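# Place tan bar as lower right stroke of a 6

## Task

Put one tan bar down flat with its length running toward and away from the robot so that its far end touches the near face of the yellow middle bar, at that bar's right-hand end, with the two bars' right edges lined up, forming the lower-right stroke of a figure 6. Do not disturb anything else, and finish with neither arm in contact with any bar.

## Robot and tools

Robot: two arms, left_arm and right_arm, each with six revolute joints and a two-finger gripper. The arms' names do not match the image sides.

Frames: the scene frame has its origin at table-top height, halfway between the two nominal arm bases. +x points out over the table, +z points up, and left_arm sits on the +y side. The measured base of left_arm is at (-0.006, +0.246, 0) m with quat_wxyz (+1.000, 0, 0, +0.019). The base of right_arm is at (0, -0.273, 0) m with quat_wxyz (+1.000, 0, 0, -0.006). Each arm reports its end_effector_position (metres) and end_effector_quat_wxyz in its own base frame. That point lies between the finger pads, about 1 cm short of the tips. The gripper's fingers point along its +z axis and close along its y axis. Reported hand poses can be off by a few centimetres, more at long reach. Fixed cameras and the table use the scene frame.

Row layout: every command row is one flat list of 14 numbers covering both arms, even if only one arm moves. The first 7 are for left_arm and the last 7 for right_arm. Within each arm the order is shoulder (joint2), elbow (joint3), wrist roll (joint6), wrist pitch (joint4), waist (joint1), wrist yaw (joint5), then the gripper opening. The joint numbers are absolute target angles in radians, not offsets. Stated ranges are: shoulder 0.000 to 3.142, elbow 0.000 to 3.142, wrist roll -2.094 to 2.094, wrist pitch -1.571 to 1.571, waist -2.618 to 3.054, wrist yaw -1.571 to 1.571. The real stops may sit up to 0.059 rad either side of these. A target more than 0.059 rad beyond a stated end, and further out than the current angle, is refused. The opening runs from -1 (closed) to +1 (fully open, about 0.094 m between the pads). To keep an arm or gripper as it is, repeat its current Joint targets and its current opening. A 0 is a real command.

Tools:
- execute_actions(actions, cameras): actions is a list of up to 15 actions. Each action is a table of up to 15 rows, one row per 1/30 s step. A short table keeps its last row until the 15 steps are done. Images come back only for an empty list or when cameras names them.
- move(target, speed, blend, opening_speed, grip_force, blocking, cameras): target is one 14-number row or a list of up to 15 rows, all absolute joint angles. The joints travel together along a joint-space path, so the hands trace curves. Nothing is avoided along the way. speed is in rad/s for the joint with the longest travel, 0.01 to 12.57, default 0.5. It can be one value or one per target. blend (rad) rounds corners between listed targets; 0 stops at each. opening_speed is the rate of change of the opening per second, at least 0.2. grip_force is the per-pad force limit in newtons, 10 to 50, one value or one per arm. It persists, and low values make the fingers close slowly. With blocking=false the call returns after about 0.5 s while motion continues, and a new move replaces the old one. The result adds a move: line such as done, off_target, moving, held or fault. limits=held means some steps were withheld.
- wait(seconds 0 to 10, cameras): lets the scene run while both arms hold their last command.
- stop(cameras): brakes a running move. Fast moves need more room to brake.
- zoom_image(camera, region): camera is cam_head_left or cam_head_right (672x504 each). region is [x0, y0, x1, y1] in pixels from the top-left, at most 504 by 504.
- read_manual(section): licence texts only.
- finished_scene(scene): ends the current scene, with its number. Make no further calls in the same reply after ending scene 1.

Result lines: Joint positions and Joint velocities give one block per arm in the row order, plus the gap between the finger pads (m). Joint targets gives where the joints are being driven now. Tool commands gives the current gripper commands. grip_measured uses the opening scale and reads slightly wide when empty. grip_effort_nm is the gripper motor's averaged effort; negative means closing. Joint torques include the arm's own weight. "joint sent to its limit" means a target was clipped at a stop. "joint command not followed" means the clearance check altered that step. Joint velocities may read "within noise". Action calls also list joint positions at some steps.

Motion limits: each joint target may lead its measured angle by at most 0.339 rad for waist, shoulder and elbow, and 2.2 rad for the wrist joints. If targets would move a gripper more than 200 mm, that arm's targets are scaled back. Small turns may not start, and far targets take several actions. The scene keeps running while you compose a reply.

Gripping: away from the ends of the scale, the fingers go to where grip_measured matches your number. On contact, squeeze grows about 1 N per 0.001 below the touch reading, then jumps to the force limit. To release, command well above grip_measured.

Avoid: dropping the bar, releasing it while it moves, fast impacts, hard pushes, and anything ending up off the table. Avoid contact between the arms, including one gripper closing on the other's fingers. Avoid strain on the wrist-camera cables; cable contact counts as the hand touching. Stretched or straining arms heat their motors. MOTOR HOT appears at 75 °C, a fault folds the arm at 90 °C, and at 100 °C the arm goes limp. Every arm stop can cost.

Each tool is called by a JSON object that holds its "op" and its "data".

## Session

{"op": "execute_actions", "data": {"actions": []}}

{"op": "zoom_image", "data": {"camera": "cam_head_left", "region": [160, 110, 360, 260]}}

{"op": "zoom_image", "data": {"camera": "cam_head_right", "region": [160, 110, 360, 260]}}

{"op": "zoom_image", "data": {"camera": "cam_head_left", "region": [220, 140, 320, 240]}}

{"op": "zoom_image", "data": {"camera": "cam_head_right", "region": [220, 140, 320, 240]}}

Scene clock: 0.00 s.
left_arm: end_effector_position=(+0.2927, -0.1244, +0.2247) grip_measured=+1.000 grip_effort_nm=n/a end_effector_quat_wxyz=(+0.494, +0.182, +0.844, -0.101) | right_arm: end_effector_position=(+0.3154, -0.0367, +0.2905) grip_measured=+1.000 grip_effort_nm=n/a end_effector_quat_wxyz=(+0.564, +0.154, +0.810, -0.049)
Joint names: [shoulder, elbow, wrist roll, wrist pitch, waist, wrist yaw]
Joint positions: left_arm=[0.867 0.739 0.02 -0.386 -0.396 0.017 0.094] | right_arm=[0.846 0.87 0.221 -0.41 0.051 0.302 0.094]
Joint velocities: within noise
Joint torques (N m): no reading
Motor temperatures (°C): left_arm=[30 31 26 29 27 27 25] | right_arm=[30 32 27 26 27 28 27]
Heat: left arm: 31 °C; right arm: 32 °C.
Joint targets: left_arm=[0.860 0.751 0.020 -0.385 -0.396 0.017] | right_arm=[0.839 0.879 0.221 -0.410 0.051 0.305]
Tool commands: left_gripper/opening=+1.0 right_gripper/opening=+1.0

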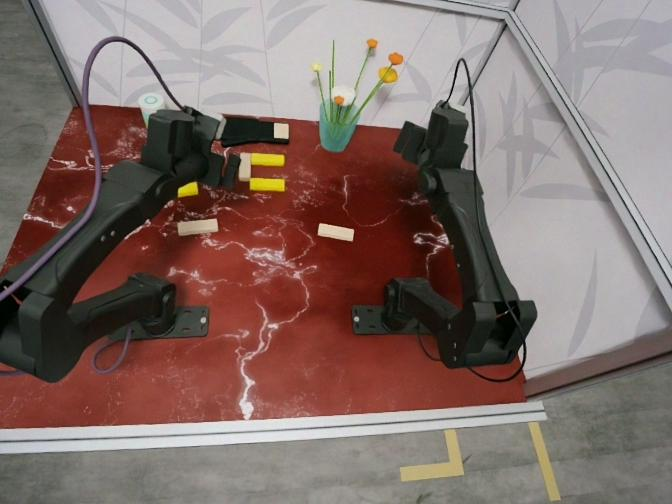

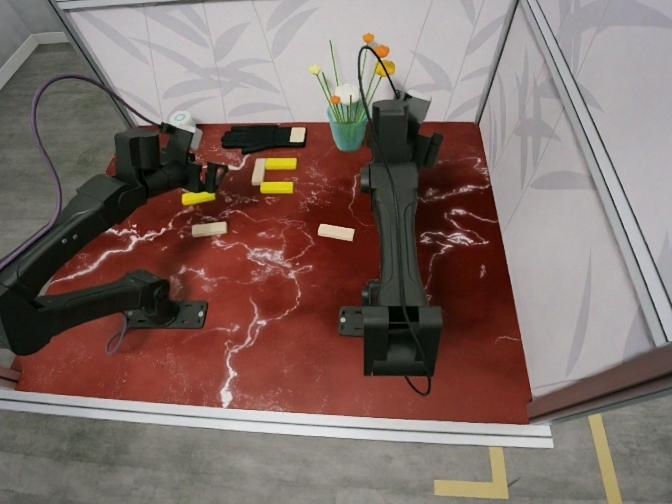

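Scaled by 2.520.

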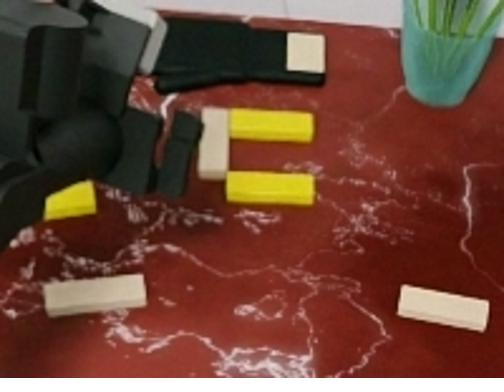

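Scaled by 2.520.

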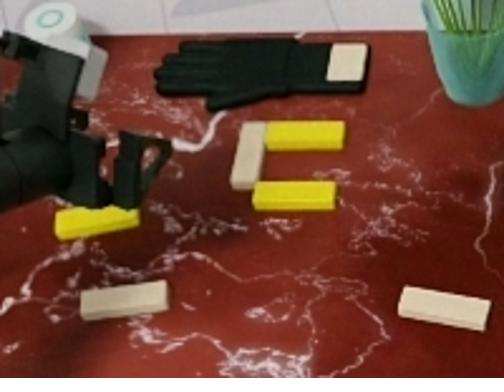

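Scaled by 5.040.

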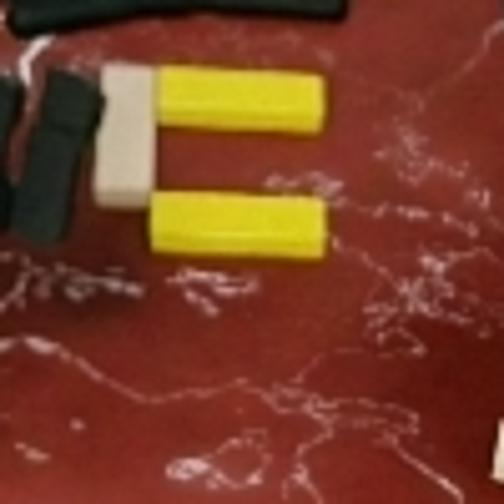

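Scaled by 5.040.

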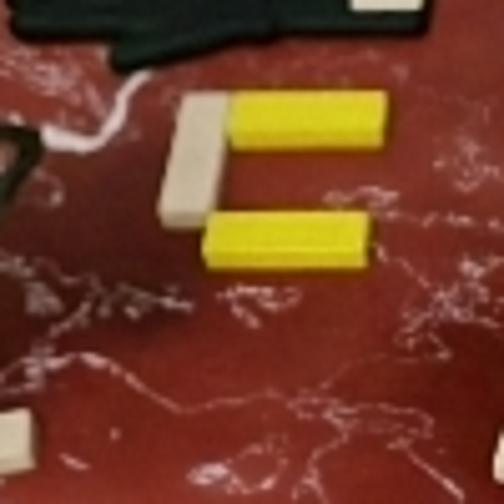

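{"op": "move", "data": {"target": [[0.86,0.751,0.02,-0.385,0.05,0.017,1,1.606,1.118,-0.858,-1.083,0.482,-0.01,1],[0.86,0.751,0.02,-0.385,0.05,0.017,1,1.677,0.975,-0.858,-0.868,0.482,-0.01,1],[0.86,0.751,0.02,-0.385,0.05,0.017,1,1.677,0.975,-0.858,-0.868,0.482,-0.01,-0.7]], "speed": [1.3,0.4,0.5], "blend": [0.02,0,0], "opening_speed": 1.4}}

{"op": "move", "data": {"target": [[0.86,0.751,0.02,-0.385,0.05,0.017,1,1.606,1.118,-0.858,-1.083,0.482,-0.01,-0.7],[0.86,0.751,0.02,-0.385,0.05,0.017,1,2.152,1.818,0.768,-1.237,0.724,-0.01,-0.7],[0.86,0.751,0.02,-0.385,0.05,0.017,1,2.181,1.695,0.768,-1.085,0.724,-0.01,-0.7]], "speed": [0.5,1.0,0.4], "blend": [0.03,0.01,0], "cameras": ["all"]}}

{"op": "zoom_image", "data": {"camera": "cam_head_left", "region": [220, 140, 320, 240]}}

{"op": "zoom_image", "data": {"camera": "cam_head_right", "region": [220, 140, 320, 240]}}

Scene clock: 7.20 s.
left_arm: end_effector_position=(+0.3178, +0.0122, +0.2247) grip_measured=+1.000 grip_effort_nm=0.01 end_effector_quat_wxyz=(+0.504, -0.006, +0.864, +0.009) | right_arm: end_effector_position=(+0.2447, +0.1271, +0.0243) grip_measured=-0.428 grip_effort_nm=-1.04 end_effector_quat_wxyz=(+0.007, -0.618, +0.786, -0.005)
Joint names: [shoulder, elbow, wrist roll, wrist pitch, waist, wrist yaw]
Joint positions: left_arm=[0.867 0.739 0.02 -0.386 0.045 0.017 0.094] | right_arm=[1.66 0.983 -0.853 -0.878 0.48 0.007 0.027]
Joint torques (N m): left_arm=[-1.84 8.08 -0.01 1.76 0.44 0.01] | right_arm=[-4.78 4.98 -0.07 0.32 0.2 -0.17]
Heat: left arm: 33 °C; right arm: 33 °C.
Joint targets: left_arm=[0.860 0.751 0.020 -0.385 0.050 0.017] | right_arm=[1.677 0.975 -0.858 -0.868 0.482 -0.010]
move: done

Scene clock: 10.57 s.
left_arm: end_effector_position=(+0.3178, +0.0122, +0.2247) grip_measured=+1.000 grip_effort_nm=0.00 end_effector_quat_wxyz=(+0.504, -0.006, +0.864, +0.009) | right_arm: end_effector_position=(+0.3114, +0.2770, +0.0339) grip_measured=-0.428 grip_effort_nm=-1.04 end_effector_quat_wxyz=(+0.005, +0.020, +1.000, +0.008)
Joint names: [shoulder, elbow, wrist roll, wrist pitch, waist, wrist yaw]
Joint positions: left_arm=[0.867 0.739 0.02 -0.386 0.045 0.017 0.094] | right_arm=[2.157 1.701 0.762 -1.097 0.722 -0.006 0.027]
Joint torques (N m): left_arm=[-1.83 8.08 -0.01 1.76 0.46 0] | right_arm=[-9.35 5.5 0.06 0.33 0.21 -0.04]
Heat: left arm: 33 °C; right arm: 34 °C.
Joint targets: left_arm=[0.860 0.751 0.020 -0.385 0.050 0.017] | right_arm=[2.181 1.695 0.768 -1.085 0.724 -0.010]
move: done

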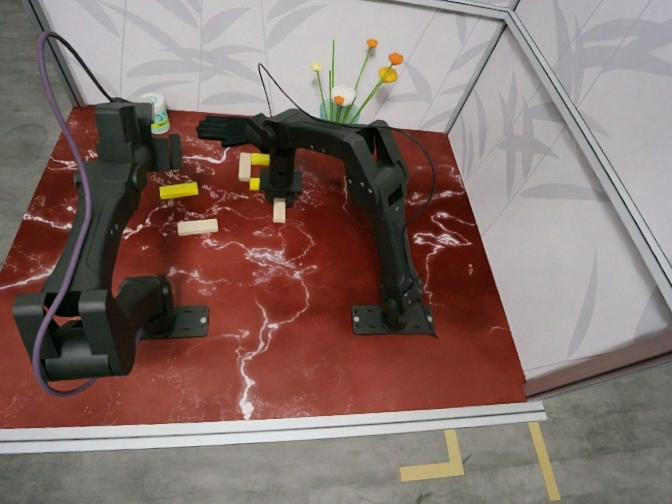

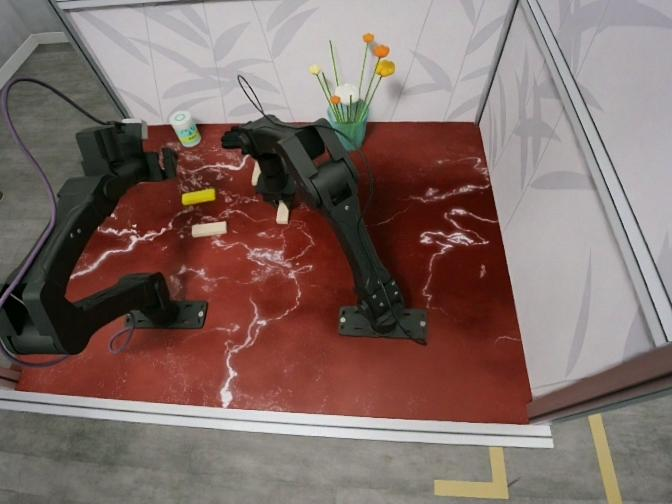

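Scaled by 5.040.

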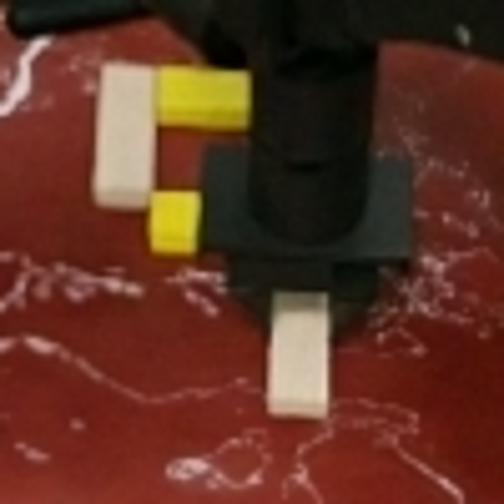

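Scaled by 5.040.

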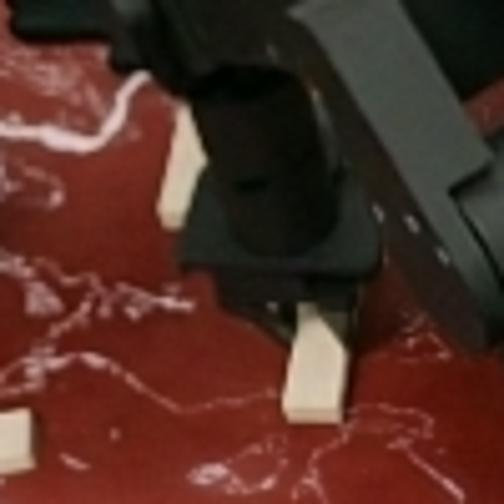

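{"op": "move", "data": {"target": [0.86,0.751,0.02,-0.385,0.05,0.017,1,2.236,1.768,0.739,-1.103,0.7,-0.01,-0.7], "speed": 0.25, "cameras": ["all"]}}

{"op": "zoom_image", "data": {"camera": "cam_head_left", "region": [220, 140, 320, 240]}}

{"op": "zoom_image", "data": {"camera": "cam_head_right", "region": [220, 140, 320, 240]}}

Scene clock: 13.10 s.
left_arm: end_effector_position=(+0.3178, +0.0122, +0.2247) grip_measured=+1.000 grip_effort_nm=0.01 end_effector_quat_wxyz=(+0.504, -0.006, +0.864, +0.009) | right_arm: end_effector_position=(+0.3208, +0.2768, +0.0265) grip_measured=-0.428 grip_effort_nm=-1.04 end_effector_quat_wxyz=(+0.000, +0.020, +1.000, +0.007)
Joint names: [shoulder, elbow, wrist roll, wrist pitch, waist, wrist yaw]
Joint positions: left_arm=[0.867 0.739 0.02 -0.386 0.045 0.017 0.094] | right_arm=[2.2 1.74 0.745 -1.101 0.705 -0.01 0.027]
Joint torques (N m): left_arm=[-1.84 8.08 -0.01 1.75 0.43 0] | right_arm=[-8.65 8.42 -0.06 0.17 -0.54 0]
Heat: left arm: 33 °C; right arm: 34 °C.
Joint targets: left_arm=[0.860 0.751 0.020 -0.385 0.050 0.017] | right_arm=[2.236 1.768 0.739 -1.103 0.700 -0.010]
move: off_target (right_arm); right_arm: the shoulder is farthest, 0.036 rad from its target

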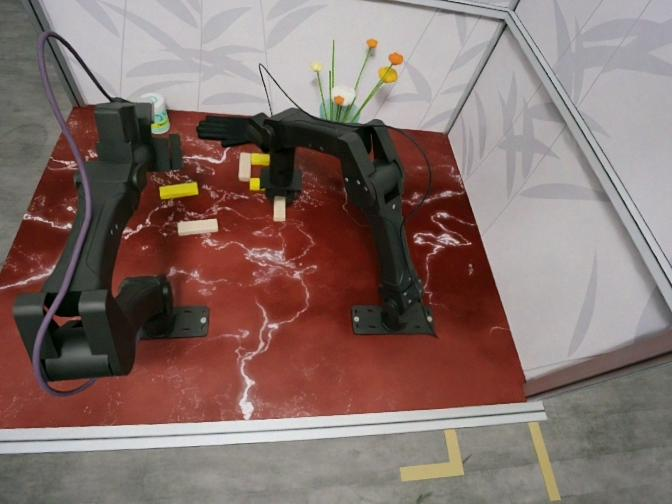

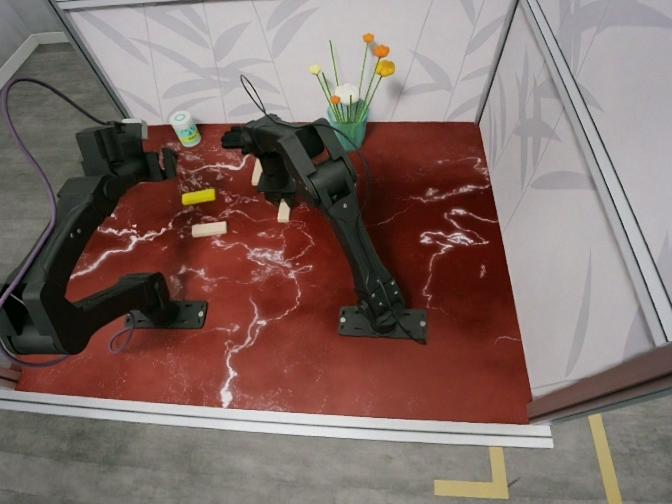

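Scaled by 5.040.

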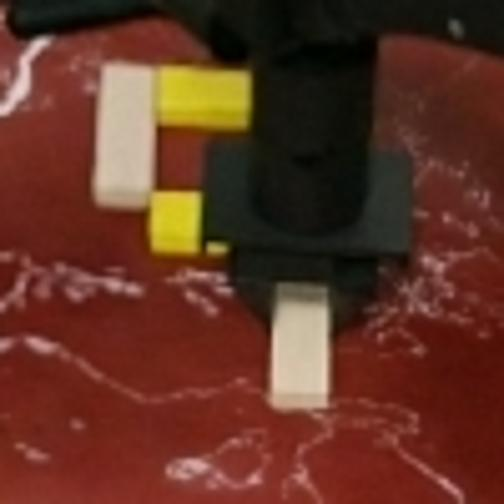

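Scaled by 5.040.

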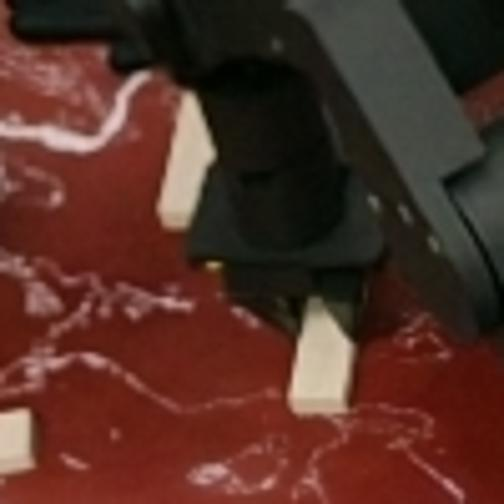

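{"op": "move", "data": {"target": [0.86,0.751,0.02,-0.385,0.05,0.017,1,2.256,1.798,0.734,-1.113,0.694,-0.01,-0.7], "speed": 0.15, "cameras": ["all"]}}

{"op": "zoom_image", "data": {"camera": "cam_head_left", "region": [220, 140, 320, 240]}}

{"op": "zoom_image", "data": {"camera": "cam_head_right", "region": [220, 140, 320, 240]}}

Scene clock: 14.80 s.
left_arm: end_effector_position=(+0.3178, +0.0122, +0.2247) grip_measured=+1.000 grip_effort_nm=0.00 end_effector_quat_wxyz=(+0.504, -0.006, +0.864, +0.009) | right_arm: end_effector_position=(+0.3257, +0.2791, +0.0265) grip_measured=-0.428 grip_effort_nm=-1.05 end_effector_quat_wxyz=(+0.001, +0.019, +1.000, +0.008)
Joint names: [shoulder, elbow, wrist roll, wrist pitch, waist, wrist yaw]
Joint positions: left_arm=[0.867 0.739 0.02 -0.386 0.045 0.017 0.094] | right_arm=[2.219 1.771 0.739 -1.111 0.702 -0.01 0.027]
Joint torques (N m): left_arm=[-1.84 8.09 0 1.76 0.43 0.01] | right_arm=[-8.77 8.44 -0.06 0.18 -0.76 0]
Heat: left arm: 33 °C; right arm: 34 °C.
Joint targets: left_arm=[0.860 0.751 0.020 -0.385 0.050 0.017] | right_arm=[2.256 1.798 0.734 -1.113 0.694 -0.010]
move: off_target (right_arm); right_arm: the shoulder is farthest, 0.037 rad from its target

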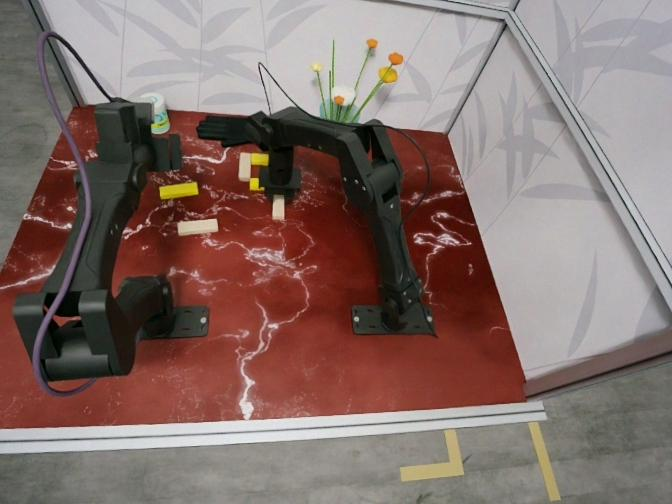

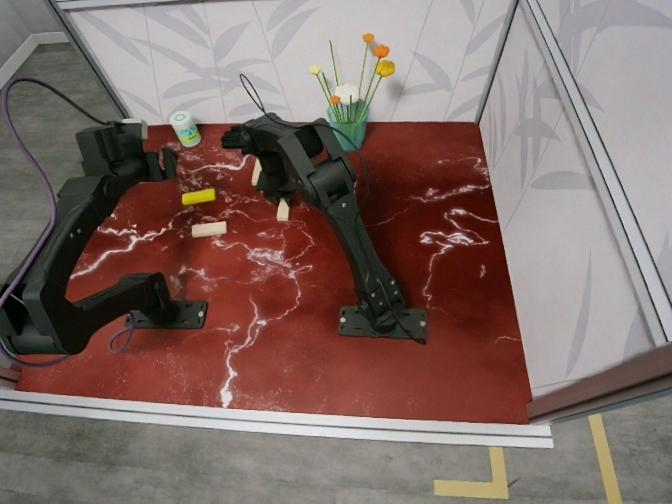

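Scaled by 5.040.

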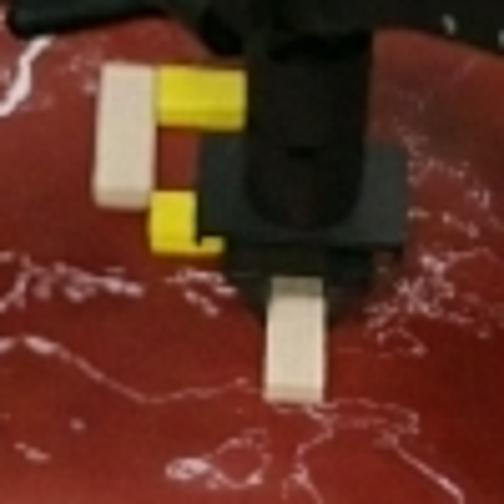

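Scaled by 5.040.

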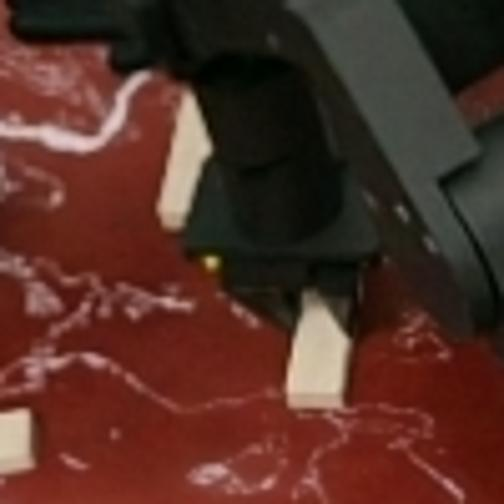

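{"op": "move", "data": {"target": [0.86,0.751,0.02,-0.385,0.05,0.017,1,2.258,1.800,0.725,-1.113,0.683,-0.01,-0.7], "speed": 0.15, "cameras": ["all"]}}

{"op": "zoom_image", "data": {"camera": "cam_head_left", "region": [220, 140, 320, 240]}}

{"op": "zoom_image", "data": {"camera": "cam_head_right", "region": [220, 140, 320, 240]}}

Scene clock: 16.33 s.
left_arm: end_effector_position=(+0.3178, +0.0122, +0.2247) grip_measured=+1.000 grip_effort_nm=0.01 end_effector_quat_wxyz=(+0.504, -0.006, +0.864, +0.009) | right_arm: end_effector_position=(+0.3292, +0.2750, +0.0265) grip_measured=-0.428 grip_effort_nm=-1.04 end_effector_quat_wxyz=(+0.001, +0.021, +1.000, +0.008)
Joint names: [shoulder, elbow, wrist roll, wrist pitch, waist, wrist yaw]
Joint positions: left_arm=[0.867 0.739 0.02 -0.386 0.045 0.017 0.094] | right_arm=[2.219 1.771 0.731 -1.111 0.689 -0.011 0.027]
Joint torques (N m): left_arm=[-1.84 8.08 -0.01 1.77 0.46 0.01] | right_arm=[-8.61 8.64 -0.06 0.17 -0.65 0.01]
Heat: left arm: 33 °C; right arm: 34 °C.
Joint targets: left_arm=[0.860 0.751 0.020 -0.385 0.050 0.017] | right_arm=[2.258 1.800 0.725 -1.113 0.683 -0.010]
move: off_target (right_arm); right_arm: the shoulder is farthest, 0.039 rad from its target

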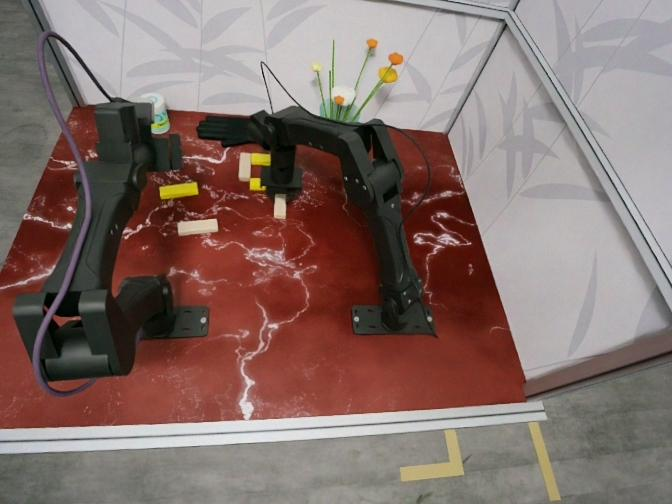

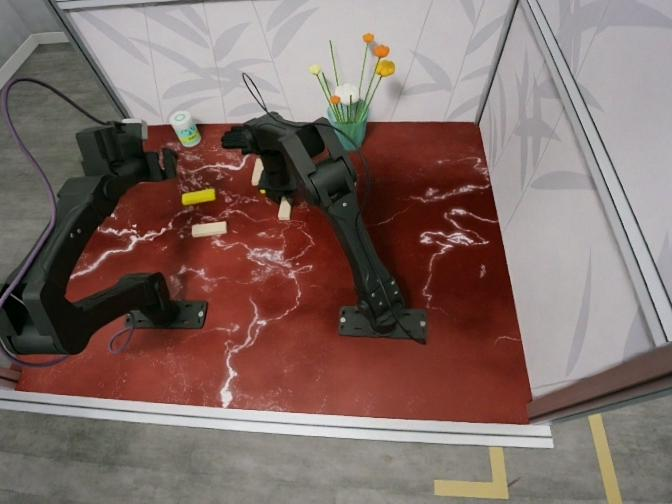

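Scaled by 5.040.

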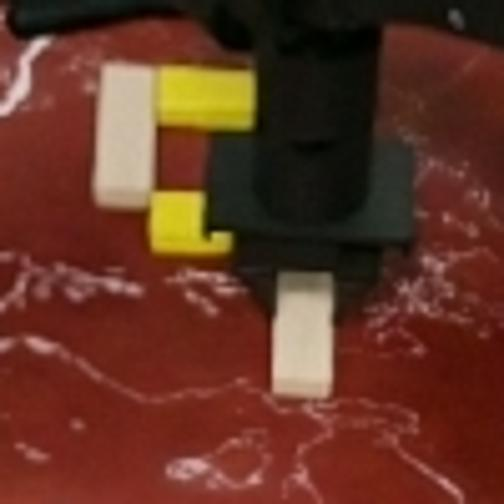

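Scaled by 5.040.

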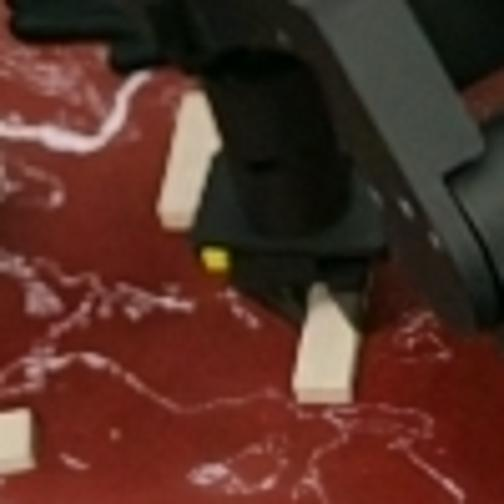

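{"op": "move", "data": {"target": [[0.86,0.751,0.02,-0.385,0.05,0.017,1,2.235,1.785,0.728,-1.112,0.686,-0.01,-0.1],[0.86,0.751,0.02,-0.385,0.05,0.017,1,2.19,1.98,0.728,-1.35,0.686,-0.01,0],[0.86,0.751,0.02,-0.385,0.05,0.017,1,1.7,1.2,0.3,-1.05,0.2,-0.01,0]], "speed": [0.5,0.6,1.3], "opening_speed": 1.5, "cameras": ["all"]}}

{"op": "zoom_image", "data": {"camera": "cam_head_left", "region": [235, 150, 310, 225]}}

{"op": "zoom_image", "data": {"camera": "cam_head_right", "region": [240, 155, 315, 230]}}

Scene clock: 20.90 s.
left_arm: end_effector_position=(+0.3178, +0.0122, +0.2247) grip_measured=+1.000 grip_effort_nm=0.00 end_effector_quat_wxyz=(+0.504, -0.006, +0.864, +0.009) | right_arm: end_effector_position=(+0.2937, +0.0628, +0.0565) grip_measured=-0.001 grip_effort_nm=0.06 end_effector_quat_wxyz=(-0.012, +0.053, +0.999, +0.003)
Joint names: [shoulder, elbow, wrist roll, wrist pitch, waist, wrist yaw]
Joint positions: left_arm=[0.867 0.739 0.02 -0.386 0.045 0.017 0.094] | right_arm=[1.739 1.21 0.306 -1.064 0.2 -0.012 0.047]
Joint torques (N m): left_arm=[-1.85 8.08 -0.01 1.75 0.44 0] | right_arm=[-10.47 5.01 -0.06 0.25 -0.05 0.03]
Heat: left arm: 34 °C; right arm: 34 °C.
Joint targets: left_arm=[0.860 0.751 0.020 -0.385 0.050 0.017] | right_arm=[1.700 1.200 0.300 -1.050 0.200 -0.010]
move: off_target (right_arm); right_arm: the shoulder is farthest, 0.039 rad from its target

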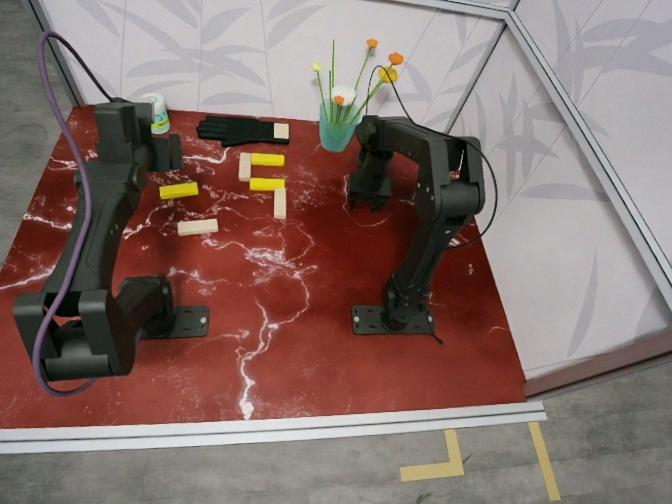

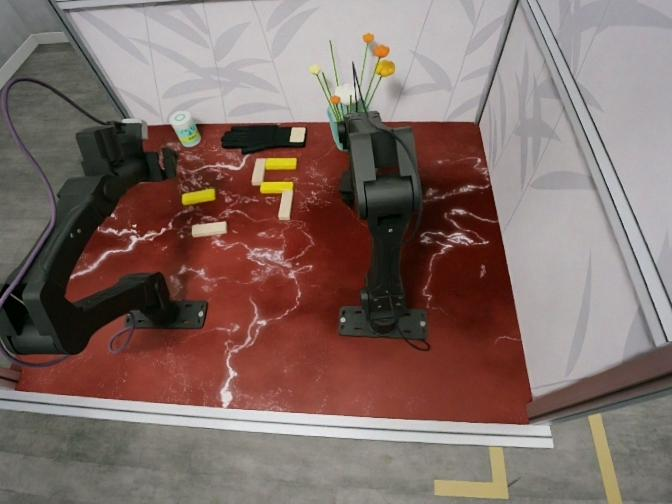

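Scaled by 6.720.

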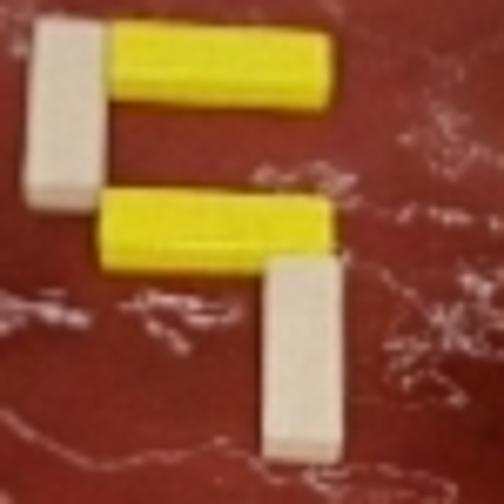

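Scaled by 6.720.

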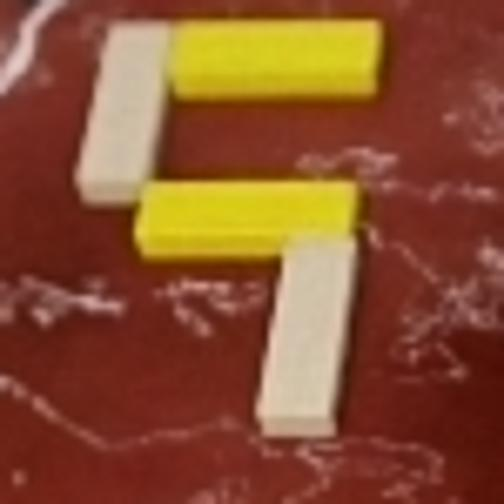

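{"op": "finished_scene", "data": {"scene": 3}}

The scene is finished: the task was done.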